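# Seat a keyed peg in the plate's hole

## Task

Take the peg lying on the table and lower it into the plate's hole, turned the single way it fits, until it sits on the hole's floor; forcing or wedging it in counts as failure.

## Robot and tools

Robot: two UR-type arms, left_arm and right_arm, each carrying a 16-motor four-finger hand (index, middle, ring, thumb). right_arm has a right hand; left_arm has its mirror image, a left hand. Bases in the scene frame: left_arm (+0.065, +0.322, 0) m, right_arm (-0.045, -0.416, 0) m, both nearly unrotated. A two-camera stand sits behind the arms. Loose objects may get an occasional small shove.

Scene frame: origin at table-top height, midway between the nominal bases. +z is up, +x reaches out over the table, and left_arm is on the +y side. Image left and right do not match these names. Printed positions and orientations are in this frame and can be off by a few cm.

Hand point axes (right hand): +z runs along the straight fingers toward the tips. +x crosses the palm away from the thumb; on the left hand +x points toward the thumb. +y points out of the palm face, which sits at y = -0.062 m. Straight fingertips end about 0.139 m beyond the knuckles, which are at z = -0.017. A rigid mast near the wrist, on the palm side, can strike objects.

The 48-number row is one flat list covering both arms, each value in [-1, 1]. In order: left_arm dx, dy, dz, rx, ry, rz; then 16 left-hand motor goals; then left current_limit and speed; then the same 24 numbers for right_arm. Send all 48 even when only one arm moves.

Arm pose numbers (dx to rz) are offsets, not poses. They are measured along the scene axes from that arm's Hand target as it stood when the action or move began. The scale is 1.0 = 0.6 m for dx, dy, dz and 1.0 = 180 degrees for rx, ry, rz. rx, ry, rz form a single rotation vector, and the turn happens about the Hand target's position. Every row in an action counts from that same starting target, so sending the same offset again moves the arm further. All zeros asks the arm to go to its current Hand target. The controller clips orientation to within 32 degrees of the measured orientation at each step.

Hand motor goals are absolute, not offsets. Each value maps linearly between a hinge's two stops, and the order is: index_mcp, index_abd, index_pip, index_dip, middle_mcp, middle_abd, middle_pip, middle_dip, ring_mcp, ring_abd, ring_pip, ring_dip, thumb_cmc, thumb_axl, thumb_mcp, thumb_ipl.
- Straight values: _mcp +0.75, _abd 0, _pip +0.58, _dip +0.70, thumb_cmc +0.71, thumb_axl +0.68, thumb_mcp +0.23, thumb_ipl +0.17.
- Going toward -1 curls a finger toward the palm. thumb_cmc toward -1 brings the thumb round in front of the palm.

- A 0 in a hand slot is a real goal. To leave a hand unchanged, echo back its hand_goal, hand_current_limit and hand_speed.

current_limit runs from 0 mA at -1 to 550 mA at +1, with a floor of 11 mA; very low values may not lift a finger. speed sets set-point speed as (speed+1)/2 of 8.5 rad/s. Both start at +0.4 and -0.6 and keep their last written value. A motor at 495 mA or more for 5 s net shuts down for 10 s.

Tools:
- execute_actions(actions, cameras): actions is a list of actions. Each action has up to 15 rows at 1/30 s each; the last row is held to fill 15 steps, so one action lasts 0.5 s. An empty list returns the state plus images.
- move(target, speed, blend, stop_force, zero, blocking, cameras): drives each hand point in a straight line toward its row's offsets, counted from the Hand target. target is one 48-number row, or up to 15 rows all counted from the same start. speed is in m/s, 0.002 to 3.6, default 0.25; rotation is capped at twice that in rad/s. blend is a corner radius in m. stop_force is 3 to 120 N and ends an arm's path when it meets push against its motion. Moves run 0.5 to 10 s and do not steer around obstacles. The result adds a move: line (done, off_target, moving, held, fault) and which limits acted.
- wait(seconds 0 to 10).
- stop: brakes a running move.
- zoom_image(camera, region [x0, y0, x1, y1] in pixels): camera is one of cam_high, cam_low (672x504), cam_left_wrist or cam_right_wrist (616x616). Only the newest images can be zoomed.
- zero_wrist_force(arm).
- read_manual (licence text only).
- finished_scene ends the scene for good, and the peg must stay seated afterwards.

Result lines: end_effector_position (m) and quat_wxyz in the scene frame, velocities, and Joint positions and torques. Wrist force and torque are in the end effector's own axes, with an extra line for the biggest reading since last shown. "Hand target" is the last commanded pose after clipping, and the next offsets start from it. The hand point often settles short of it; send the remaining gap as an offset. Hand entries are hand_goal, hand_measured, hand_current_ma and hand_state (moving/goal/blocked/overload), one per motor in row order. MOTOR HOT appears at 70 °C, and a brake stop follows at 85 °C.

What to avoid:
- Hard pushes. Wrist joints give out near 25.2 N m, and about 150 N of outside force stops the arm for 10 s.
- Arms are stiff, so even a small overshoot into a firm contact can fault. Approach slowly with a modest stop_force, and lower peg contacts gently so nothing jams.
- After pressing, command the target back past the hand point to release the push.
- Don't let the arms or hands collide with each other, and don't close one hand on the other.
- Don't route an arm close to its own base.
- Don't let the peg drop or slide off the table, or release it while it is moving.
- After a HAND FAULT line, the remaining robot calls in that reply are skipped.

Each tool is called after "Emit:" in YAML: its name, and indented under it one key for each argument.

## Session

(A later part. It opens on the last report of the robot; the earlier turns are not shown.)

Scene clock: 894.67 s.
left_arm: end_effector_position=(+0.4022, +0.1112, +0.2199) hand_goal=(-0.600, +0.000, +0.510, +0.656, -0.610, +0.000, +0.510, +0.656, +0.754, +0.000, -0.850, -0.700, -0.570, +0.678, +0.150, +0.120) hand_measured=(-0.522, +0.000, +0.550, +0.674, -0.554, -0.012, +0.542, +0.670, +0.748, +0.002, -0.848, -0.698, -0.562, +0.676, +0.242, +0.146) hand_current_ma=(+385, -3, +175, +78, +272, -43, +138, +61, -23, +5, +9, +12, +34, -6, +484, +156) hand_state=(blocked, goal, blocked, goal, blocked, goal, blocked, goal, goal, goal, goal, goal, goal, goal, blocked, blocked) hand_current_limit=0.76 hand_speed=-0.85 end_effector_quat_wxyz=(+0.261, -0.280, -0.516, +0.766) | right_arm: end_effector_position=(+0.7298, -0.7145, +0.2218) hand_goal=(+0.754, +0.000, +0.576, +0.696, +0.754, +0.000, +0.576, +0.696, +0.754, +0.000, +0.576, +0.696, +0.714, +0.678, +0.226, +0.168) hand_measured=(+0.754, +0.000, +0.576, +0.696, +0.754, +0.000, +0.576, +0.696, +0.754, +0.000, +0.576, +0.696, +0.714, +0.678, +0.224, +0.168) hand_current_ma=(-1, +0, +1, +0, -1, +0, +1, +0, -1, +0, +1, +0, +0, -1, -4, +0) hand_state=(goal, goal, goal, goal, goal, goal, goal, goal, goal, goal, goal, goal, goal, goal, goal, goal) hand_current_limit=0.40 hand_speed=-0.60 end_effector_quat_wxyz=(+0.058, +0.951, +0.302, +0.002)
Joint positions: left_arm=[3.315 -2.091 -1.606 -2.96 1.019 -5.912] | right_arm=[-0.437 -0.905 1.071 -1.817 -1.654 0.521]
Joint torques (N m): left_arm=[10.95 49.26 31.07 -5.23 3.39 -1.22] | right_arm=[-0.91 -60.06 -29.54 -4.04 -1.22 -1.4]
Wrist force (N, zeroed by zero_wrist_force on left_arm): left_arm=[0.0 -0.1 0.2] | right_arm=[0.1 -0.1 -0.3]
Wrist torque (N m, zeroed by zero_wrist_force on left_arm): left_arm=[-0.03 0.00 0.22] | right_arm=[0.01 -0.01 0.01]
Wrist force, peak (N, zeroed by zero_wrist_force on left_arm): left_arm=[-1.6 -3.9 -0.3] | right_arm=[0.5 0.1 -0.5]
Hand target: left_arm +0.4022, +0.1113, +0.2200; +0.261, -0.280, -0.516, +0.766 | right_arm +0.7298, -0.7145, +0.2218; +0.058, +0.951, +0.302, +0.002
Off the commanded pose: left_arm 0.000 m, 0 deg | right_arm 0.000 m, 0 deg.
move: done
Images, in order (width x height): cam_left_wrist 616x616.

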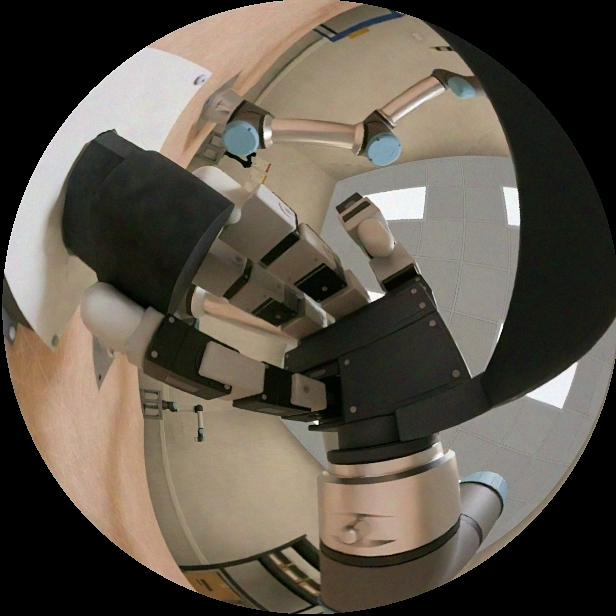

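Emit:
zoom_image:
  camera: "cam_left_wrist"
  region: [45, 195, 125, 275]

Emit:
zoom_image:
  camera: "cam_left_wrist"
  region: [45, 115, 125, 195]

Scaled by 6.300 from the camera's 616x616 image, which has a finer 880x880 frame.

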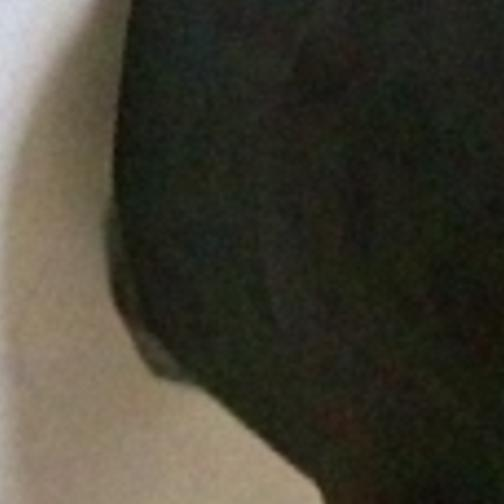

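Scaled by 6.300 from the camera's 616x616 image, which has a finer 880x880 frame.

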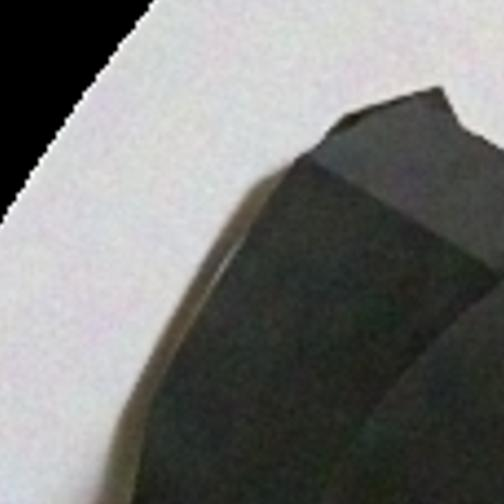

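Emit:
wait:
  seconds: 0.3

Scene clock: 924.33 s.
left_arm: end_effector_position=(+0.4022, +0.1113, +0.2200) hand_goal=(-0.600, +0.000, +0.510, +0.656, -0.610, +0.000, +0.510, +0.656, +0.754, +0.000, -0.850, -0.700, -0.570, +0.678, +0.150, +0.120) hand_measured=(-0.522, +0.000, +0.550, +0.674, -0.554, -0.012, +0.542, +0.670, +0.748, +0.002, -0.848, -0.698, -0.562, +0.676, +0.242, +0.146) hand_current_ma=(+385, -3, +175, +78, +272, -43, +138, +61, -23, +5, +9, +12, +34, -6, +484, +156) hand_state=(blocked, goal, blocked, goal, blocked, goal, blocked, goal, goal, goal, goal, goal, goal, goal, blocked, blocked) hand_current_limit=0.76 hand_speed=-0.85 end_effector_quat_wxyz=(+0.261, -0.280, -0.516, +0.766) | right_arm: end_effector_position=(+0.7298, -0.7145, +0.2218) hand_goal=(+0.754, +0.000, +0.576, +0.696, +0.754, +0.000, +0.576, +0.696, +0.754, +0.000, +0.576, +0.696, +0.714, +0.678, +0.226, +0.168) hand_measured=(+0.754, +0.000, +0.576, +0.696, +0.754, +0.000, +0.576, +0.696, +0.754, +0.000, +0.576, +0.696, +0.714, +0.678, +0.224, +0.168) hand_current_ma=(-1, +0, +1, +0, -1, +0, +1, +0, -1, +0, +1, +0, +0, -1, -4, +0) hand_state=(goal, goal, goal, goal, goal, goal, goal, goal, goal, goal, goal, goal, goal, goal, goal, goal) hand_current_limit=0.40 hand_speed=-0.60 end_effector_quat_wxyz=(+0.058, +0.951, +0.302, +0.002)
Joint positions: left_arm=[3.315 -2.09 -1.606 -2.96 1.019 -5.912] | right_arm=[-0.437 -0.905 1.071 -1.817 -1.654 0.521]
Joint torques (N m): left_arm=[11.28 48.08 31.19 -4.62 3.22 -1.46] | right_arm=[-1.48 -60.32 -28.59 -4.29 -1.36 -1.45]
Wrist force (N, zeroed by zero_wrist_force on left_arm): left_arm=[0.0 0.1 0.3] | right_arm=[0.1 0.2 -0.2]
Wrist torque (N m, zeroed by zero_wrist_force on left_arm): left_arm=[-0.01 0.00 0.21] | right_arm=[0.05 -0.01 0.02]
Wrist force, peak (N, zeroed by zero_wrist_force on left_arm): left_arm=[-0.1 0.0 0.4] | right_arm=[0.1 0.1 -0.7]
Hand target: left_arm +0.4022, +0.1113, +0.2200; +0.261, -0.280, -0.516, +0.766 | right_arm +0.7298, -0.7145, +0.2218; +0.058, +0.951, +0.302, +0.002
Off the commanded pose: left_arm 0.000 m, 0 deg | right_arm 0.000 m, 0 deg.
wait: 0.30 s; at rest from the start

Emit:
move:
  target:
    - [-0.0135,0.0132,-0.0012,-0.0181,-0.0244,-0.0250,-0.60,0,0.51,0.655,-0.61,0,0.51,0.655,0.754,0,-0.85,-0.7,-0.571,0.678,0.15,0.12,0.76,-0.85,0,0,0,0,0,0,0.754,0,0.576,0.696,0.754,0,0.576,0.696,0.754,0,0.576,0.696,0.714,0.678,0.226,0.168,0.4,-0.6]
  speed: 0.05
  cameras: ["cam_left_wrist","cam_low"]

Emit:
zoom_image:
  camera: "cam_left_wrist"
  region: [45, 195, 125, 275]

Emit:
zoom_image:
  camera: "cam_left_wrist"
  region: [45, 115, 125, 195]

Emit:
zoom_image:
  camera: "cam_low"
  region: [496, 222, 536, 250]

Scene clock: 958.10 s.
left_arm: end_effector_position=(+0.3942, +0.1192, +0.2193) hand_goal=(-0.600, +0.000, +0.510, +0.656, -0.610, +0.000, +0.510, +0.656, +0.754, +0.000, -0.850, -0.700, -0.570, +0.678, +0.150, +0.120) hand_measured=(-0.522, +0.000, +0.550, +0.674, -0.554, -0.010, +0.542, +0.670, +0.748, +0.002, -0.848, -0.698, -0.560, +0.676, +0.242, +0.146) hand_current_ma=(+385, +3, +175, +78, +269, -38, +138, +61, -23, +5, +9, +12, +42, -6, +484, +156) hand_state=(blocked, goal, blocked, goal, blocked, goal, blocked, goal, goal, goal, goal, goal, goal, goal, blocked, blocked) hand_current_limit=0.76 hand_speed=-0.85 end_effector_quat_wxyz=(+0.263, -0.336, -0.492, +0.758) | right_arm: end_effector_position=(+0.7298, -0.7145, +0.2218) hand_goal=(+0.754, +0.000, +0.576, +0.696, +0.754, +0.000, +0.576, +0.696, +0.754, +0.000, +0.576, +0.696, +0.714, +0.678, +0.226, +0.168) hand_measured=(+0.754, +0.000, +0.576, +0.696, +0.754, +0.000, +0.576, +0.696, +0.754, +0.000, +0.576, +0.696, +0.714, +0.678, +0.224, +0.168) hand_current_ma=(-1, +0, +1, +0, -1, +0, +1, +0, -1, +0, +1, +0, +0, -1, -4, +0) hand_state=(goal, goal, goal, goal, goal, goal, goal, goal, goal, goal, goal, goal, goal, goal, goal, goal) hand_current_limit=0.40 hand_speed=-0.60 end_effector_quat_wxyz=(+0.058, +0.951, +0.302, +0.002)
Joint positions: left_arm=[3.302 -2.081 -1.601 -2.93 1.104 -5.865] | right_arm=[-0.437 -0.905 1.071 -1.817 -1.654 0.521]
Joint torques (N m): left_arm=[-8.69 48.24 31.7 -0.11 3.22 1.71] | right_arm=[-1.05 -60.57 -28.95 -4.22 -1.23 -1.35]
Wrist force (N, zeroed by zero_wrist_force on left_arm): left_arm=[-0.1 0.1 0.2] | right_arm=[0.1 0.1 -0.5]
Wrist torque (N m, zeroed by zero_wrist_force on left_arm): left_arm=[0.01 0.01 -0.05] | right_arm=[0.06 0.00 0.01]
Wrist force, peak (N, zeroed by zero_wrist_force on left_arm): left_arm=[-0.1 -0.2 0.5] | right_arm=[-0.2 0.0 -0.6]
Hand target: left_arm +0.3941, +0.1192, +0.2193; +0.263, -0.337, -0.492, +0.758 | right_arm +0.7298, -0.7145, +0.2218; +0.058, +0.951, +0.302, +0.002
Off the commanded pose: left_arm 0.000 m, 0 deg | right_arm 0.000 m, 0 deg.
move: done
Images, in order (width x height): cam_low 672x504, cam_left_wrist 616x616.

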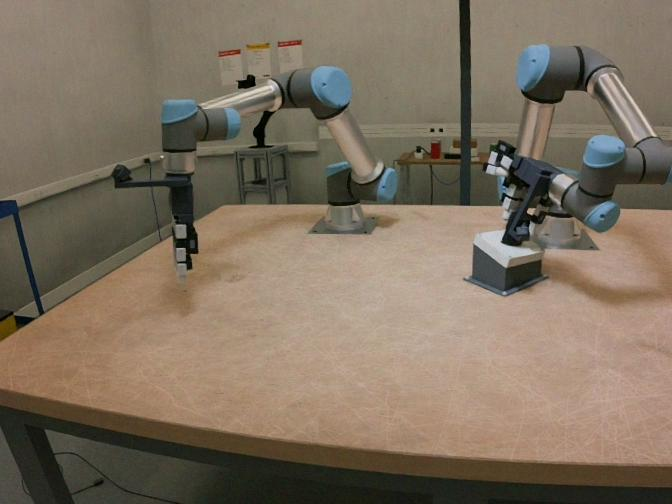

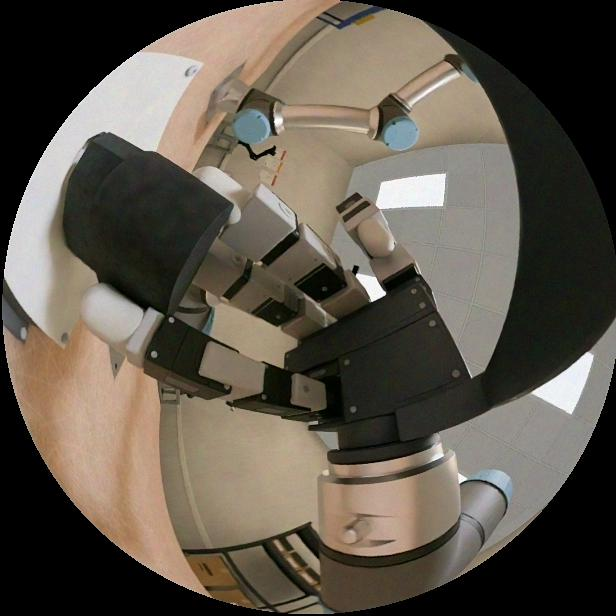

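Scaled by 6.300 from the camera's 616x616 image, which has a finer 880x880 frame.

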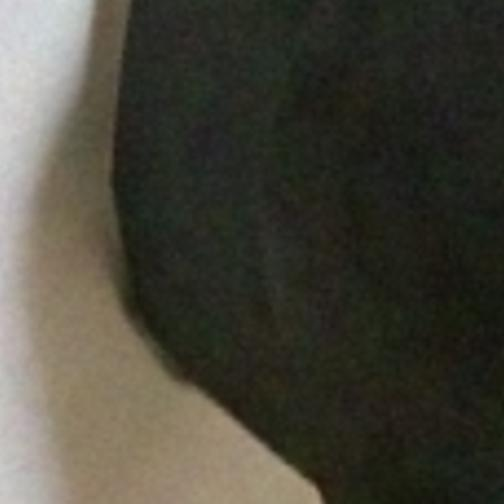

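Scaled by 6.300 from the camera's 616x616 image, which has a finer 880x880 frame.

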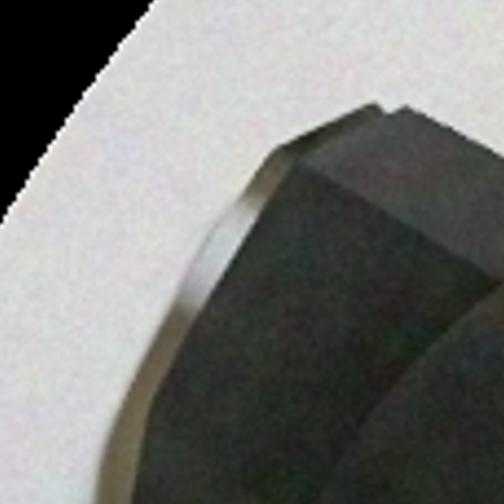

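Scaled by 12.600 from the camera's 672x504 image, which has a finer 960x720 frame.

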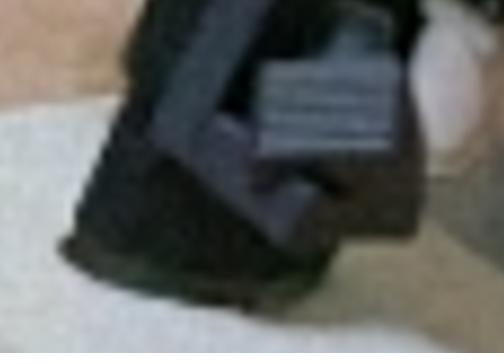

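Emit:
move:
  target:
    - [-0.0014,-0.0044,-0.0125,0,0,0,-0.60,0,0.51,0.655,-0.61,0,0.51,0.655,0.754,0,-0.85,-0.7,-0.571,0.678,0.15,0.12,0.76,-0.85,0,0,0,0,0,0,0.754,0,0.576,0.696,0.754,0,0.576,0.696,0.754,0,0.576,0.696,0.714,0.678,0.226,0.168,0.4,-0.6]
  speed: 0.01
  stop_force: 4
  cameras: ["cam_left_wrist","cam_low"]

Emit:
zoom_image:
  camera: "cam_left_wrist"
  region: [45, 195, 125, 275]

Emit:
zoom_image:
  camera: "cam_left_wrist"
  region: [45, 115, 125, 195]

Emit:
zoom_image:
  camera: "cam_low"
  region: [496, 222, 536, 250]

Scene clock: 968.80 s.
left_arm: end_effector_position=(+0.3934, +0.1171, +0.2134) hand_goal=(-0.600, +0.000, +0.510, +0.656, -0.610, +0.000, +0.510, +0.656, +0.754, +0.000, -0.850, -0.700, -0.570, +0.678, +0.150, +0.120) hand_measured=(-0.522, +0.002, +0.550, +0.674, -0.554, -0.010, +0.542, +0.670, +0.748, +0.002, -0.848, -0.698, -0.560, +0.676, +0.240, +0.146) hand_current_ma=(+385, +6, +175, +78, +269, -37, +138, +61, -23, +5, +9, +12, +44, -6, +484, +156) hand_state=(blocked, goal, blocked, goal, blocked, goal, blocked, goal, goal, goal, goal, goal, goal, goal, blocked, blocked) hand_current_limit=0.76 hand_speed=-0.85 end_effector_quat_wxyz=(+0.263, -0.337, -0.492, +0.758) | right_arm: end_effector_position=(+0.7298, -0.7145, +0.2218) hand_goal=(+0.754, +0.000, +0.576, +0.696, +0.754, +0.000, +0.576, +0.696, +0.754, +0.000, +0.576, +0.696, +0.714, +0.678, +0.226, +0.168) hand_measured=(+0.754, +0.000, +0.576, +0.696, +0.754, +0.000, +0.576, +0.696, +0.754, +0.000, +0.576, +0.696, +0.714, +0.678, +0.224, +0.168) hand_current_ma=(-1, +0, +1, +0, -1, +0, +1, +0, -1, +0, +1, +0, +0, -1, -4, +0) hand_state=(goal, goal, goal, goal, goal, goal, goal, goal, goal, goal, goal, goal, goal, goal, goal, goal) hand_current_limit=0.40 hand_speed=-0.60 end_effector_quat_wxyz=(+0.058, +0.951, +0.302, +0.002)
Joint positions: left_arm=[3.298 -2.087 -1.608 -2.917 1.101 -5.863] | right_arm=[-0.437 -0.905 1.071 -1.817 -1.654 0.521]
Joint torques (N m): left_arm=[11.98 47.71 31.56 -4.2 3.06 -0.59] | right_arm=[-1.18 -60.31 -29.26 -4.15 -1.13 -1.53]
Wrist force (N, zeroed by zero_wrist_force on left_arm): left_arm=[-0.2 -0.3 1.6] | right_arm=[0.2 0.0 -0.3]
Wrist torque (N m, zeroed by zero_wrist_force on left_arm): left_arm=[0.19 0.00 -0.05] | right_arm=[0.03 -0.02 0.02]
Wrist force, peak (N, zeroed by zero_wrist_force on left_arm): left_arm=[-0.5 -5.0 2.4] | right_arm=[0.2 0.0 -0.7]
Hand target: left_arm +0.3934, +0.1171, +0.2134; +0.263, -0.337, -0.492, +0.758 (not the last commanded pose) | right_arm +0.7298, -0.7145, +0.2218; +0.058, +0.951, +0.302, +0.002
Off the commanded pose: left_arm 0.002 m, 0 deg | right_arm 0.000 m, 0 deg.
move: contact (left_arm)
Images, in order (width x height): cam_low 672x504, cam_left_wrist 616x616.

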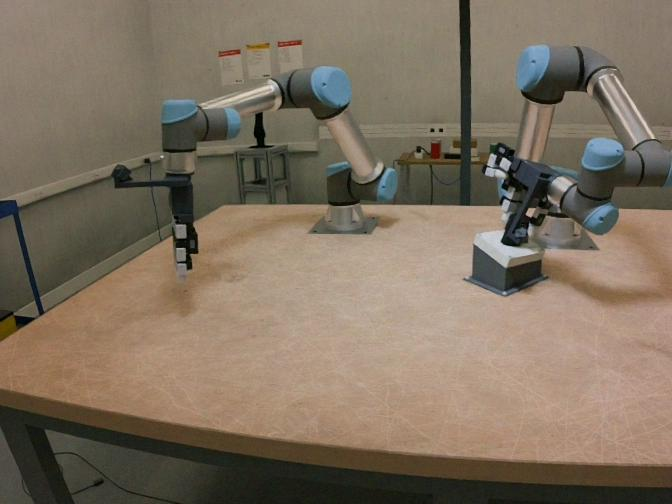

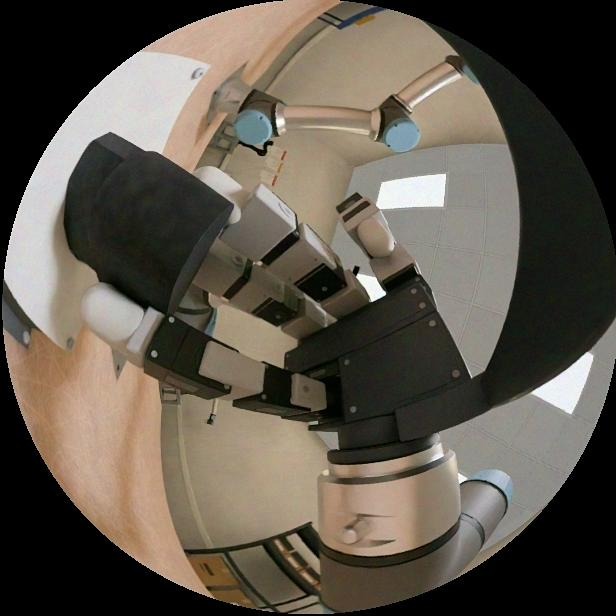

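Scaled by 6.300 from the camera's 616x616 image, which has a finer 880x880 frame.

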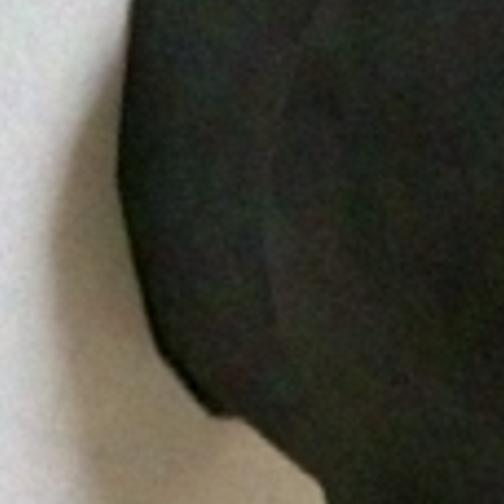

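Scaled by 6.300 from the camera's 616x616 image, which has a finer 880x880 frame.

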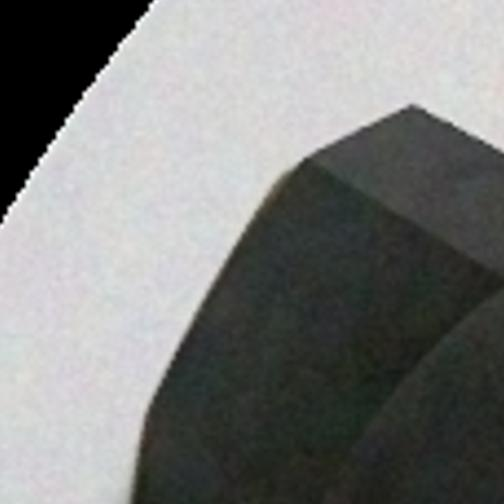

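Scaled by 12.600 from the camera's 672x504 image, which has a finer 960x720 frame.

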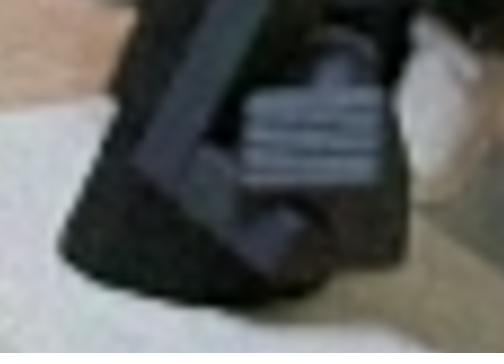

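Emit:
move:
  target:
    - [-0.00117,-0.00107,0.00051,0,0,0,-0.60,0,0.51,0.655,-0.61,0,0.51,0.655,0.754,0,-0.85,-0.7,-0.571,0.678,0.15,0.12,0.76,-0.85,0,0,0,0,0,0,0.754,0,0.576,0.696,0.754,0,0.576,0.696,0.754,0,0.576,0.696,0.714,0.678,0.226,0.168,0.4,-0.6]
    - [-0.0019,-0.0033,-0.0057,0,0,0,-0.60,0,0.51,0.655,-0.61,0,0.51,0.655,0.754,0,-0.85,-0.7,-0.571,0.678,0.15,0.12,0.76,-0.85,0,0,0,0,0,0,0.754,0,0.576,0.696,0.754,0,0.576,0.696,0.754,0,0.576,0.696,0.714,0.678,0.226,0.168,0.4,-0.6]
  speed: 0.01
  stop_force: 5
  cameras: ["cam_left_wrist"]

Emit:
zoom_image:
  camera: "cam_left_wrist"
  region: [45, 195, 125, 275]

Emit:
zoom_image:
  camera: "cam_left_wrist"
  region: [45, 115, 125, 195]

Scene clock: 974.57 s.
left_arm: end_effector_position=(+0.3927, +0.1163, +0.2129) hand_goal=(-0.600, +0.000, +0.510, +0.656, -0.610, +0.000, +0.510, +0.656, +0.754, +0.000, -0.850, -0.700, -0.570, +0.678, +0.150, +0.120) hand_measured=(-0.522, +0.004, +0.550, +0.674, -0.556, -0.010, +0.542, +0.670, +0.748, +0.002, -0.848, -0.698, -0.558, +0.676, +0.240, +0.146) hand_current_ma=(+385, +12, +175, +78, +264, -37, +138, +61, -23, +5, +9, +12, +54, -6, +484, +156) hand_state=(blocked, goal, blocked, goal, blocked, goal, blocked, goal, goal, goal, goal, goal, goal, goal, blocked, blocked) hand_current_limit=0.76 hand_speed=-0.85 end_effector_quat_wxyz=(+0.263, -0.337, -0.492, +0.758) | right_arm: end_effector_position=(+0.7298, -0.7145, +0.2218) hand_goal=(+0.754, +0.000, +0.576, +0.696, +0.754, +0.000, +0.576, +0.696, +0.754, +0.000, +0.576, +0.696, +0.714, +0.678, +0.226, +0.168) hand_measured=(+0.754, +0.000, +0.576, +0.696, +0.754, +0.000, +0.576, +0.696, +0.754, +0.000, +0.576, +0.696, +0.714, +0.678, +0.224, +0.168) hand_current_ma=(-1, +0, +1, +0, -1, +0, +1, +0, -1, +0, +1, +0, +0, -1, -4, +0) hand_state=(goal, goal, goal, goal, goal, goal, goal, goal, goal, goal, goal, goal, goal, goal, goal, goal) hand_current_limit=0.40 hand_speed=-0.60 end_effector_quat_wxyz=(+0.058, +0.951, +0.302, +0.002)
Joint positions: left_arm=[3.297 -2.087 -1.611 -2.916 1.099 -5.863] | right_arm=[-0.437 -0.905 1.071 -1.817 -1.654 0.521]
Joint torques (N m): left_arm=[10.97 47.52 31.75 -4.29 3.01 -0.6] | right_arm=[-0.98 -60.64 -29 -4.22 -1.28 -1.37]
Wrist force (N, zeroed by zero_wrist_force on left_arm): left_arm=[-0.1 -0.6 0.3] | right_arm=[0.3 -0.1 -0.3]
Wrist torque (N m, zeroed by zero_wrist_force on left_arm): left_arm=[0.03 0.00 -0.05] | right_arm=[0.01 -0.02 0.02]
Wrist force, peak (N, zeroed by zero_wrist_force on left_arm): left_arm=[0.2 -5.4 1.9] | right_arm=[0.4 0.1 -0.6]
Hand target: left_arm +0.3927, +0.1163, +0.2129; +0.263, -0.337, -0.492, +0.758 (not the last commanded pose) | right_arm +0.7298, -0.7145, +0.2218; +0.058, +0.951, +0.302, +0.002
Off the commanded pose: left_arm 0.003 m, 0 deg | right_arm 0.000 m, 0 deg.
move: contact (left_arm); path passed 1 of 2 targets
Images, in order (width x height): cam_left_wrist 616x616.

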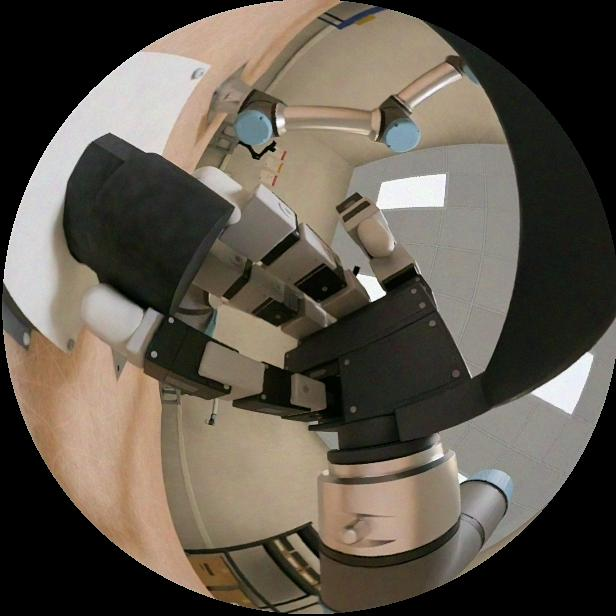

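Scaled by 6.300 from the camera's 616x616 image, which has a finer 880x880 frame.

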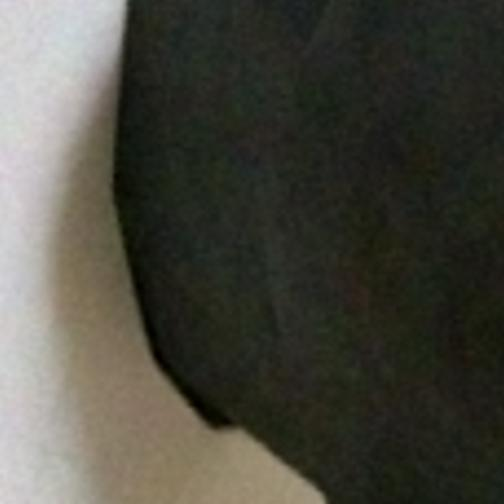

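Scaled by 6.300 from the camera's 616x616 image, which has a finer 880x880 frame.

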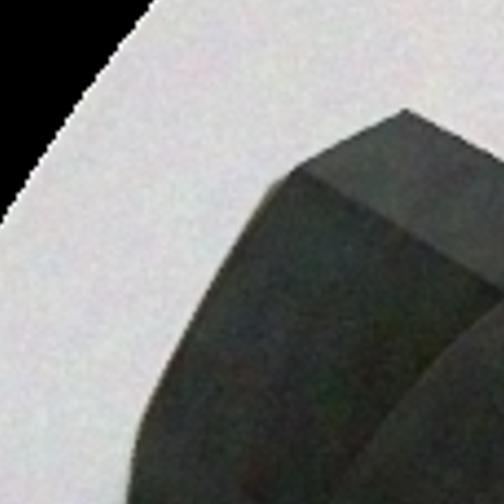

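Emit:
move:
  target:
    - [-0.00084,0.00122,0.00058,0,0,0,-0.60,0,0.51,0.655,-0.61,0,0.51,0.655,0.754,0,-0.85,-0.7,-0.571,0.678,0.15,0.12,0.76,-0.85,0,0,0,0,0,0,0.754,0,0.576,0.696,0.754,0,0.576,0.696,0.754,0,0.576,0.696,0.714,0.678,0.226,0.168,0.4,-0.6]
    - [-0.00148,-0.00074,-0.00491,0,0,0,-0.60,0,0.51,0.655,-0.61,0,0.51,0.655,0.754,0,-0.85,-0.7,-0.571,0.678,0.15,0.12,0.76,-0.85,0,0,0,0,0,0,0.754,0,0.576,0.696,0.754,0,0.576,0.696,0.754,0,0.576,0.696,0.714,0.678,0.226,0.168,0.4,-0.6]
  speed: 0.01
  stop_force: 5
  cameras: ["cam_left_wrist"]

Emit:
zoom_image:
  camera: "cam_left_wrist"
  region: [45, 195, 125, 275]

Emit:
zoom_image:
  camera: "cam_left_wrist"
  region: [45, 115, 125, 195]

Scene clock: 984.80 s.
left_arm: end_effector_position=(+0.3918, +0.1158, +0.2099) hand_goal=(-0.600, +0.000, +0.510, +0.656, -0.610, +0.000, +0.510, +0.656, +0.754, +0.000, -0.850, -0.700, -0.570, +0.678, +0.150, +0.120) hand_measured=(-0.522, +0.006, +0.552, +0.674, -0.556, -0.010, +0.542, +0.670, +0.748, +0.002, -0.848, -0.698, -0.556, +0.676, +0.240, +0.146) hand_current_ma=(+385, +22, +185, +80, +260, -37, +138, +61, -23, +5, +9, +12, +65, -6, +484, +156) hand_state=(blocked, goal, blocked, goal, blocked, goal, blocked, goal, goal, goal, goal, goal, goal, goal, blocked, blocked) hand_current_limit=0.76 hand_speed=-0.85 end_effector_quat_wxyz=(+0.263, -0.337, -0.492, +0.758) | right_arm: end_effector_position=(+0.7298, -0.7145, +0.2218) hand_goal=(+0.754, +0.000, +0.576, +0.696, +0.754, +0.000, +0.576, +0.696, +0.754, +0.000, +0.576, +0.696, +0.714, +0.678, +0.226, +0.168) hand_measured=(+0.754, +0.000, +0.576, +0.696, +0.754, +0.000, +0.576, +0.696, +0.754, +0.000, +0.576, +0.696, +0.714, +0.678, +0.224, +0.168) hand_current_ma=(-1, +0, +1, +0, -1, +0, +1, +0, -1, +0, +1, +0, +0, -1, -4, +0) hand_state=(goal, goal, goal, goal, goal, goal, goal, goal, goal, goal, goal, goal, goal, goal, goal, goal) hand_current_limit=0.40 hand_speed=-0.60 end_effector_quat_wxyz=(+0.058, +0.951, +0.302, +0.002)
Joint positions: left_arm=[3.296 -2.089 -1.616 -2.908 1.099 -5.862] | right_arm=[-0.437 -0.905 1.071 -1.817 -1.654 0.521]
Joint torques (N m): left_arm=[-9.17 30.58 1.54 1.17 -2.73 1.96] | right_arm=[-0.36 -60.6 -28.36 -4.15 -1.07 -1.49]
Wrist force (N, zeroed by zero_wrist_force on left_arm): left_arm=[0.1 -5.0 2.1] | right_arm=[0.1 0.0 -0.3]
Wrist torque (N m, zeroed by zero_wrist_force on left_arm): left_arm=[-0.19 -0.02 -0.11] | right_arm=[0.03 -0.01 0.01]
Wrist force, peak (N, zeroed by zero_wrist_force on left_arm): left_arm=[0.1 -5.9 2.5] | right_arm=[0.0 0.2 -0.7]
Hand target: left_arm +0.3918, +0.1158, +0.2099; +0.263, -0.337, -0.492, +0.758 | right_arm +0.7298, -0.7145, +0.2218; +0.058, +0.951, +0.302, +0.002
Off the commanded pose: left_arm 0.000 m, 0 deg | right_arm 0.000 m, 0 deg.
move: done
Images, in order (width x height): cam_left_wrist 616x616.

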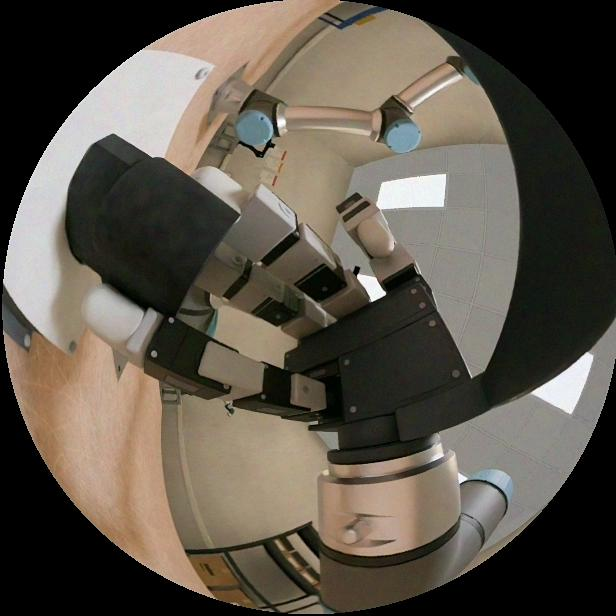

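Scaled by 6.300 from the camera's 616x616 image, which has a finer 880x880 frame.

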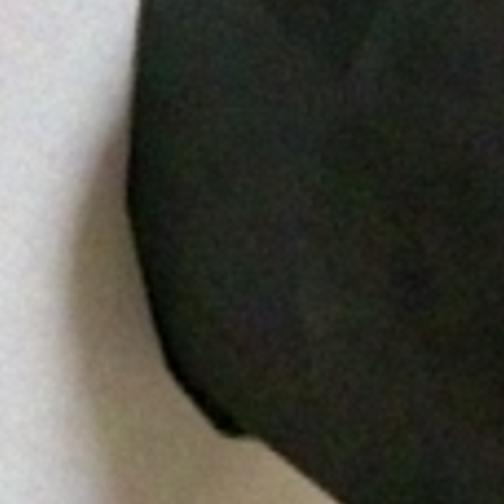

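Scaled by 6.300 from the camera's 616x616 image, which has a finer 880x880 frame.

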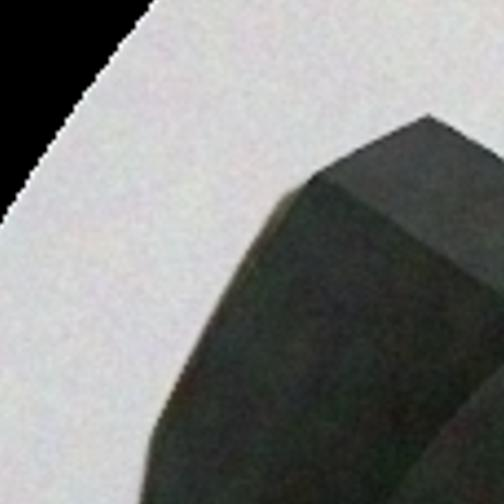

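Emit:
move:
  target:
    - [-0.00051,-0.00032,0.00088,0,0,0,-0.60,0,0.51,0.655,-0.61,0,0.51,0.655,0.754,0,-0.85,-0.7,-0.571,0.678,0.15,0.12,0.76,-0.85,0,0,0,0,0,0,0.754,0,0.576,0.696,0.754,0,0.576,0.696,0.754,0,0.576,0.696,0.714,0.678,0.226,0.168,0.4,-0.6]
  speed: 0.005

Emit:
move:
  target:
    - [-0.00058,-0.00054,0.00026,0,0,0,-0.60,0,0.51,0.655,-0.61,0,0.51,0.655,0.754,0,-0.85,-0.7,-0.571,0.678,0.15,0.12,0.76,-0.85,0,0,0,0,0,0,0.754,0,0.576,0.696,0.754,0,0.576,0.696,0.754,0,0.576,0.696,0.714,0.678,0.226,0.168,0.4,-0.6]
  speed: 0.005

Emit:
move:
  target:
    - [-0.00058,-0.00054,0.00026,0,0,0,-0.60,0,0.51,0.655,-0.61,0,0.51,0.655,0.754,0,-0.85,-0.7,-0.571,0.678,0.15,0.12,0.76,-0.85,0,0,0,0,0,0,0.754,0,0.576,0.696,0.754,0,0.576,0.696,0.754,0,0.576,0.696,0.714,0.678,0.226,0.168,0.4,-0.6]
  speed: 0.005
  cameras: ["cam_left_wrist"]

Emit:
zoom_image:
  camera: "cam_left_wrist"
  region: [45, 195, 125, 275]

Emit:
zoom_image:
  camera: "cam_left_wrist"
  region: [45, 115, 125, 195]

Scene clock: 994.20 s.
left_arm: end_effector_position=(+0.3916, +0.1156, +0.2104) hand_goal=(-0.600, +0.000, +0.510, +0.656, -0.610, +0.000, +0.510, +0.656, +0.754, +0.000, -0.850, -0.700, -0.570, +0.678, +0.150, +0.120) hand_measured=(-0.522, +0.006, +0.552, +0.674, -0.558, -0.010, +0.542, +0.670, +0.748, +0.002, -0.848, -0.698, -0.554, +0.676, +0.240, +0.146) hand_current_ma=(+385, +23, +185, +80, +250, -37, +138, +61, -23, +5, +9, +12, +66, -6, +484, +156) hand_state=(blocked, goal, blocked, goal, blocked, goal, blocked, goal, goal, goal, goal, goal, goal, goal, blocked, blocked) hand_current_limit=0.76 hand_speed=-0.85 end_effector_quat_wxyz=(+0.263, -0.337, -0.492, +0.758) | right_arm: end_effector_position=(+0.7298, -0.7145, +0.2218) hand_goal=(+0.754, +0.000, +0.576, +0.696, +0.754, +0.000, +0.576, +0.696, +0.754, +0.000, +0.576, +0.696, +0.714, +0.678, +0.226, +0.168) hand_measured=(+0.754, +0.000, +0.576, +0.696, +0.754, +0.000, +0.576, +0.696, +0.754, +0.000, +0.576, +0.696, +0.714, +0.678, +0.224, +0.168) hand_current_ma=(-1, +0, +1, +0, -1, +0, +1, +0, -1, +0, +1, +0, +0, -1, -4, +0) hand_state=(goal, goal, goal, goal, goal, goal, goal, goal, goal, goal, goal, goal, goal, goal, goal, goal) hand_current_limit=0.40 hand_speed=-0.60 end_effector_quat_wxyz=(+0.058, +0.951, +0.302, +0.002)
Joint positions: left_arm=[3.296 -2.088 -1.617 -2.909 1.098 -5.862] | right_arm=[-0.437 -0.905 1.071 -1.817 -1.654 0.521]
Joint torques (N m): left_arm=[-9.25 48.32 1.76 -4.8 -2.25 1.73] | right_arm=[-0.55 -60.33 -29.41 -4.11 -1.26 -1.4]
Wrist force (N, zeroed by zero_wrist_force on left_arm): left_arm=[-0.1 0.2 -0.2] | right_arm=[-0.2 0.2 -0.2]
Wrist torque (N m, zeroed by zero_wrist_force on left_arm): left_arm=[0.01 0.01 -0.05] | right_arm=[0.05 0.03 -0.01]
Wrist force, peak (N, zeroed by zero_wrist_force on left_arm): left_arm=[0.1 -5.7 2.3] | right_arm=[0.2 -0.2 -0.6]
Hand target: left_arm +0.3915, +0.1156, +0.2105; +0.263, -0.337, -0.492, +0.758 | right_arm +0.7298, -0.7145, +0.2218; +0.058, +0.951, +0.302, +0.002
Off the commanded pose: left_arm 0.000 m, 0 deg | right_arm 0.000 m, 0 deg.
move: done

Scene clock: 994.90 s.
left_arm: end_effector_position=(+0.3912, +0.1153, +0.2106) hand_goal=(-0.600, +0.000, +0.510, +0.656, -0.610, +0.000, +0.510, +0.656, +0.754, +0.000, -0.850, -0.700, -0.570, +0.678, +0.150, +0.120) hand_measured=(-0.522, +0.006, +0.552, +0.674, -0.560, -0.010, +0.542, +0.670, +0.748, +0.002, -0.848, -0.698, -0.554, +0.676, +0.240, +0.146) hand_current_ma=(+385, +23, +185, +80, +245, -37, +138, +61, -23, +5, +9, +12, +66, -6, +484, +159) hand_state=(blocked, goal, blocked, goal, blocked, goal, blocked, goal, goal, goal, goal, goal, goal, goal, blocked, blocked) hand_current_limit=0.76 hand_speed=-0.85 end_effector_quat_wxyz=(+0.263, -0.337, -0.492, +0.758) | right_arm: end_effector_position=(+0.7298, -0.7145, +0.2218) hand_goal=(+0.754, +0.000, +0.576, +0.696, +0.754, +0.000, +0.576, +0.696, +0.754, +0.000, +0.576, +0.696, +0.714, +0.678, +0.226, +0.168) hand_measured=(+0.754, +0.000, +0.576, +0.696, +0.754, +0.000, +0.576, +0.696, +0.754, +0.000, +0.576, +0.696, +0.714, +0.678, +0.224, +0.168) hand_current_ma=(-1, +0, +1, +0, -1, +0, +1, +0, -1, +0, +1, +0, +0, -1, -4, +0) hand_state=(goal, goal, goal, goal, goal, goal, goal, goal, goal, goal, goal, goal, goal, goal, goal, goal) hand_current_limit=0.40 hand_speed=-0.60 end_effector_quat_wxyz=(+0.058, +0.951, +0.302, +0.002)
Joint positions: left_arm=[3.295 -2.087 -1.618 -2.909 1.098 -5.862] | right_arm=[-0.437 -0.905 1.071 -1.817 -1.654 0.521]
Joint torques (N m): left_arm=[-10.18 47.64 1.18 -4.84 -2.26 1.76] | right_arm=[-1.1 -59.86 -29.45 -4.18 -1.17 -1.51]
Wrist force (N, zeroed by zero_wrist_force on left_arm): left_arm=[-0.3 -1.5 -1.8] | right_arm=[0.1 0.1 -0.4]
Wrist torque (N m, zeroed by zero_wrist_force on left_arm): left_arm=[-0.21 0.05 -0.04] | right_arm=[0.05 0.00 0.01]
Wrist force, peak (N, zeroed by zero_wrist_force on left_arm): left_arm=[-0.3 -1.5 -1.8] | right_arm=[0.1 -0.2 -0.6]
Hand target: left_arm +0.3912, +0.1153, +0.2106; +0.263, -0.337, -0.492, +0.758 | right_arm +0.7298, -0.7145, +0.2218; +0.058, +0.951, +0.302, +0.002
Off the commanded pose: left_arm 0.000 m, 0 deg | right_arm 0.000 m, 0 deg.
move: done

Scene clock: 995.60 s.
left_arm: end_effector_position=(+0.3909, +0.1150, +0.2108) hand_goal=(-0.600, +0.000, +0.510, +0.656, -0.610, +0.000, +0.510, +0.656, +0.754, +0.000, -0.850, -0.700, -0.570, +0.678, +0.150, +0.120) hand_measured=(-0.522, +0.006, +0.552, +0.674, -0.560, -0.010, +0.542, +0.670, +0.748, +0.002, -0.848, -0.698, -0.554, +0.676, +0.240, +0.148) hand_current_ma=(+384, +23, +185, +80, +241, -37, +138, +61, -23, +5, +9, +12, +66, -6, +484, +169) hand_state=(blocked, goal, blocked, goal, blocked, goal, blocked, goal, goal, goal, goal, goal, goal, goal, blocked, blocked) hand_current_limit=0.76 hand_speed=-0.85 end_effector_quat_wxyz=(+0.263, -0.337, -0.492, +0.758) | right_arm: end_effector_position=(+0.7298, -0.7145, +0.2218) hand_goal=(+0.754, +0.000, +0.576, +0.696, +0.754, +0.000, +0.576, +0.696, +0.754, +0.000, +0.576, +0.696, +0.714, +0.678, +0.226, +0.168) hand_measured=(+0.754, +0.000, +0.576, +0.696, +0.754, +0.000, +0.576, +0.696, +0.754, +0.000, +0.576, +0.696, +0.714, +0.678, +0.224, +0.168) hand_current_ma=(-1, +0, +1, +0, -1, +0, +1, +0, -1, +0, +1, +0, +0, -1, -4, +0) hand_state=(goal, goal, goal, goal, goal, goal, goal, goal, goal, goal, goal, goal, goal, goal, goal, goal) hand_current_limit=0.40 hand_speed=-0.60 end_effector_quat_wxyz=(+0.058, +0.951, +0.302, +0.002)
Joint positions: left_arm=[3.295 -2.086 -1.618 -2.909 1.097 -5.862] | right_arm=[-0.437 -0.905 1.071 -1.817 -1.654 0.521]
Joint torques (N m): left_arm=[-10.04 47.29 1.3 -4.96 -2.27 1.76] | right_arm=[-0.75 -60.86 -29.41 -4.22 -1.18 -1.3]
Wrist force (N, zeroed by zero_wrist_force on left_arm): left_arm=[-0.3 -1.2 -2.1] | right_arm=[0.1 0.1 -0.3]
Wrist torque (N m, zeroed by zero_wrist_force on left_arm): left_arm=[-0.21 0.06 -0.05] | right_arm=[0.03 -0.01 0.01]
Wrist force, peak (N, zeroed by zero_wrist_force on left_arm): left_arm=[-0.3 -1.6 -1.9] | right_arm=[0.3 -0.1 -0.7]
Hand target: left_arm +0.3908, +0.1150, +0.2108; +0.263, -0.337, -0.492, +0.758 | right_arm +0.7298, -0.7145, +0.2218; +0.058, +0.951, +0.302, +0.002
Off the commanded pose: left_arm 0.000 m, 0 deg | right_arm 0.000 m, 0 deg.
move: done
Images, in order (width x height): cam_left_wrist 616x616.

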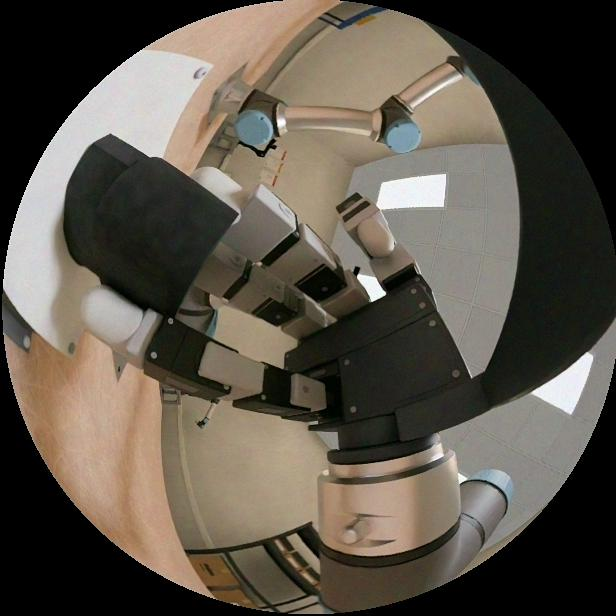

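Scaled by 6.300 from the camera's 616x616 image, which has a finer 880x880 frame.

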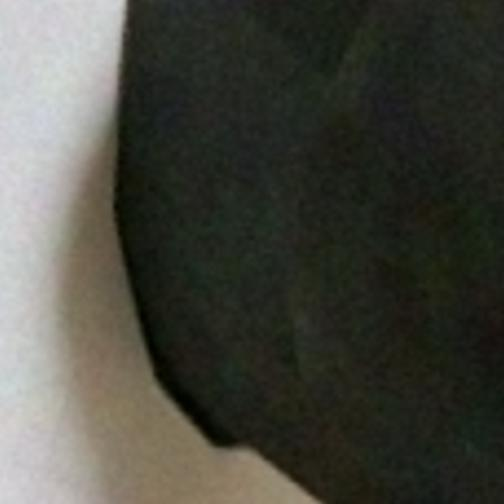

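Scaled by 6.300 from the camera's 616x616 image, which has a finer 880x880 frame.

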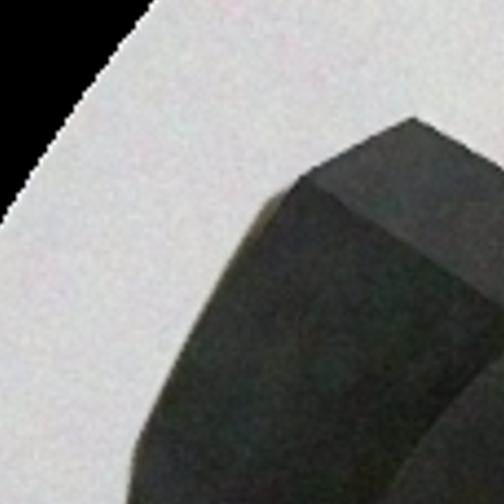

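Emit:
move:
  target:
    - [0.00082,0.00075,-0.00036,0,0,0,-0.60,0,0.51,0.655,-0.61,0,0.51,0.655,0.754,0,-0.85,-0.7,-0.571,0.678,0.15,0.12,0.76,-0.85,0,0,0,0,0,0,0.754,0,0.576,0.696,0.754,0,0.576,0.696,0.754,0,0.576,0.696,0.714,0.678,0.226,0.168,0.4,-0.6]
  speed: 0.005

Emit:
move:
  target:
    - [-0.00011,-0.00033,-0.00094,0,0,0,-0.60,0,0.51,0.655,-0.61,0,0.51,0.655,0.754,0,-0.85,-0.7,-0.571,0.678,0.15,0.12,0.76,-0.85,0,0,0,0,0,0,0.754,0,0.576,0.696,0.754,0,0.576,0.696,0.754,0,0.576,0.696,0.714,0.678,0.226,0.168,0.4,-0.6]
  speed: 0.005

Emit:
move:
  target:
    - [-0.00011,-0.00033,-0.00094,0,0,0,-0.60,0,0.51,0.655,-0.61,0,0.51,0.655,0.754,0,-0.85,-0.7,-0.571,0.678,0.15,0.12,0.76,-0.85,0,0,0,0,0,0,0.754,0,0.576,0.696,0.754,0,0.576,0.696,0.754,0,0.576,0.696,0.714,0.678,0.226,0.168,0.4,-0.6]
  speed: 0.005

Scene clock: 1008.40 s.
left_arm: end_effector_position=(+0.3913, +0.1154, +0.2106) hand_goal=(-0.600, +0.000, +0.510, +0.656, -0.610, +0.000, +0.510, +0.656, +0.754, +0.000, -0.850, -0.700, -0.570, +0.678, +0.150, +0.120) hand_measured=(-0.522, +0.006, +0.552, +0.674, -0.560, -0.010, +0.542, +0.670, +0.748, +0.002, -0.848, -0.698, -0.554, +0.676, +0.240, +0.148) hand_current_ma=(+384, +22, +185, +80, +240, -37, +138, +61, -23, +5, +9, +12, +66, -6, +484, +169) hand_state=(blocked, goal, blocked, goal, blocked, goal, blocked, goal, goal, goal, goal, goal, goal, goal, blocked, blocked) hand_current_limit=0.76 hand_speed=-0.85 end_effector_quat_wxyz=(+0.263, -0.337, -0.492, +0.758) | right_arm: end_effector_position=(+0.7298, -0.7145, +0.2218) hand_goal=(+0.754, +0.000, +0.576, +0.696, +0.754, +0.000, +0.576, +0.696, +0.754, +0.000, +0.576, +0.696, +0.714, +0.678, +0.226, +0.168) hand_measured=(+0.754, +0.000, +0.576, +0.696, +0.754, +0.000, +0.576, +0.696, +0.754, +0.000, +0.576, +0.696, +0.714, +0.678, +0.224, +0.168) hand_current_ma=(-1, +0, +1, +0, -1, +0, +1, +0, -1, +0, +1, +0, +0, -1, -4, +0) hand_state=(goal, goal, goal, goal, goal, goal, goal, goal, goal, goal, goal, goal, goal, goal, goal, goal) hand_current_limit=0.40 hand_speed=-0.60 end_effector_quat_wxyz=(+0.058, +0.951, +0.302, +0.002)
Joint positions: left_arm=[3.295 -2.087 -1.617 -2.909 1.098 -5.862] | right_arm=[-0.437 -0.905 1.071 -1.817 -1.654 0.521]
Joint torques (N m): left_arm=[10.95 32.29 31.3 -3.52 3.09 -0.94] | right_arm=[-0.37 -60.46 -28.77 -4.17 -1.17 -1.31]
Wrist force (N, zeroed by zero_wrist_force on left_arm): left_arm=[-0.4 -0.9 0.6] | right_arm=[0.2 0.1 -0.3]
Wrist torque (N m, zeroed by zero_wrist_force on left_arm): left_arm=[0.05 0.03 -0.02] | right_arm=[0.04 -0.02 0.02]
Wrist force, peak (N, zeroed by zero_wrist_force on left_arm): left_arm=[-0.2 -1.7 -2.1] | right_arm=[0.0 0.2 -0.8]
Hand target: left_arm +0.3913, +0.1154, +0.2106; +0.263, -0.337, -0.492, +0.758 | right_arm +0.7298, -0.7145, +0.2218; +0.058, +0.951, +0.302, +0.002
Off the commanded pose: left_arm 0.000 m, 0 deg | right_arm 0.000 m, 0 deg.
move: done

Scene clock: 1009.10 s.
left_arm: end_effector_position=(+0.3913, +0.1153, +0.2100) hand_goal=(-0.600, +0.000, +0.510, +0.656, -0.610, +0.000, +0.510, +0.656, +0.754, +0.000, -0.850, -0.700, -0.570, +0.678, +0.150, +0.120) hand_measured=(-0.522, +0.006, +0.552, +0.674, -0.560, -0.010, +0.542, +0.670, +0.748, +0.002, -0.848, -0.698, -0.554, +0.676, +0.240, +0.148) hand_current_ma=(+384, +21, +185, +80, +240, -37, +138, +61, -23, +5, +9, +12, +67, -6, +484, +169) hand_state=(blocked, goal, blocked, goal, blocked, goal, blocked, goal, goal, goal, goal, goal, goal, goal, blocked, blocked) hand_current_limit=0.76 hand_speed=-0.85 end_effector_quat_wxyz=(+0.263, -0.337, -0.492, +0.758) | right_arm: end_effector_position=(+0.7298, -0.7145, +0.2218) hand_goal=(+0.754, +0.000, +0.576, +0.696, +0.754, +0.000, +0.576, +0.696, +0.754, +0.000, +0.576, +0.696, +0.714, +0.678, +0.226, +0.168) hand_measured=(+0.754, +0.000, +0.576, +0.696, +0.754, +0.000, +0.576, +0.696, +0.754, +0.000, +0.576, +0.696, +0.714, +0.678, +0.224, +0.168) hand_current_ma=(-1, +0, +1, +0, -1, +0, +1, +0, -1, +0, +1, +0, +0, -1, -4, +0) hand_state=(goal, goal, goal, goal, goal, goal, goal, goal, goal, goal, goal, goal, goal, goal, goal, goal) hand_current_limit=0.40 hand_speed=-0.60 end_effector_quat_wxyz=(+0.058, +0.951, +0.302, +0.002)
Joint positions: left_arm=[3.295 -2.088 -1.618 -2.908 1.098 -5.862] | right_arm=[-0.437 -0.905 1.071 -1.817 -1.654 0.521]
Joint torques (N m): left_arm=[-9.78 31.03 1.34 1.06 -2.67 1.14] | right_arm=[-0.57 -60.23 -28.44 -4.25 -1.18 -1.42]
Wrist force (N, zeroed by zero_wrist_force on left_arm): left_arm=[-0.1 -5.1 1.1] | right_arm=[0.1 0.1 -0.3]
Wrist torque (N m, zeroed by zero_wrist_force on left_arm): left_arm=[-0.24 0.02 -0.10] | right_arm=[0.04 -0.01 0.01]
Wrist force, peak (N, zeroed by zero_wrist_force on left_arm): left_arm=[-0.3 -5.9 1.6] | right_arm=[0.2 0.2 -0.6]
Hand target: left_arm +0.3913, +0.1152, +0.2100; +0.263, -0.337, -0.492, +0.758 | right_arm +0.7298, -0.7145, +0.2218; +0.058, +0.951, +0.302, +0.002
Off the commanded pose: left_arm 0.000 m, 0 deg | right_arm 0.000 m, 0 deg.
move: done

Scene clock: 1009.80 s.
left_arm: end_effector_position=(+0.3912, +0.1150, +0.2095) hand_goal=(-0.600, +0.000, +0.510, +0.656, -0.610, +0.000, +0.510, +0.656, +0.754, +0.000, -0.850, -0.700, -0.570, +0.678, +0.150, +0.120) hand_measured=(-0.522, +0.006, +0.552, +0.674, -0.560, -0.010, +0.542, +0.670, +0.748, +0.002, -0.848, -0.698, -0.554, +0.676, +0.240, +0.148) hand_current_ma=(+384, +21, +185, +80, +240, -37, +138, +61, -23, +5, +9, +12, +67, -6, +484, +169) hand_state=(blocked, goal, blocked, goal, blocked, goal, blocked, goal, goal, goal, goal, goal, goal, goal, blocked, blocked) hand_current_limit=0.76 hand_speed=-0.85 end_effector_quat_wxyz=(+0.263, -0.337, -0.492, +0.758) | right_arm: end_effector_position=(+0.7298, -0.7145, +0.2218) hand_goal=(+0.754, +0.000, +0.576, +0.696, +0.754, +0.000, +0.576, +0.696, +0.754, +0.000, +0.576, +0.696, +0.714, +0.678, +0.226, +0.168) hand_measured=(+0.754, +0.000, +0.576, +0.696, +0.754, +0.000, +0.576, +0.696, +0.754, +0.000, +0.576, +0.696, +0.714, +0.678, +0.224, +0.168) hand_current_ma=(-1, +0, +1, +0, -1, +0, +1, +0, -1, +0, +1, +0, +0, -1, -4, +0) hand_state=(goal, goal, goal, goal, goal, goal, goal, goal, goal, goal, goal, goal, goal, goal, goal, goal) hand_current_limit=0.40 hand_speed=-0.60 end_effector_quat_wxyz=(+0.058, +0.951, +0.302, +0.002)
Joint positions: left_arm=[3.295 -2.088 -1.619 -2.907 1.097 -5.862] | right_arm=[-0.437 -0.905 1.071 -1.817 -1.654 0.521]
Joint torques (N m): left_arm=[-9.43 30.48 1.23 1.07 -2.72 1.6] | right_arm=[-1.05 -60.59 -29.21 -4.22 -1.19 -1.36]
Wrist force (N, zeroed by zero_wrist_force on left_arm): left_arm=[0.0 -5.6 1.3] | right_arm=[0.1 -0.1 -0.5]
Wrist torque (N m, zeroed by zero_wrist_force on left_arm): left_arm=[-0.29 0.00 -0.08] | right_arm=[0.03 -0.01 0.01]
Wrist force, peak (N, zeroed by zero_wrist_force on left_arm): left_arm=[-0.1 -6.0 1.5] | right_arm=[-0.1 0.1 -0.6]
Hand target: left_arm +0.3912, +0.1150, +0.2094; +0.263, -0.337, -0.492, +0.758 | right_arm +0.7298, -0.7145, +0.2218; +0.058, +0.951, +0.302, +0.002
Off the commanded pose: left_arm 0.000 m, 0 deg | right_arm 0.000 m, 0 deg.
move: done


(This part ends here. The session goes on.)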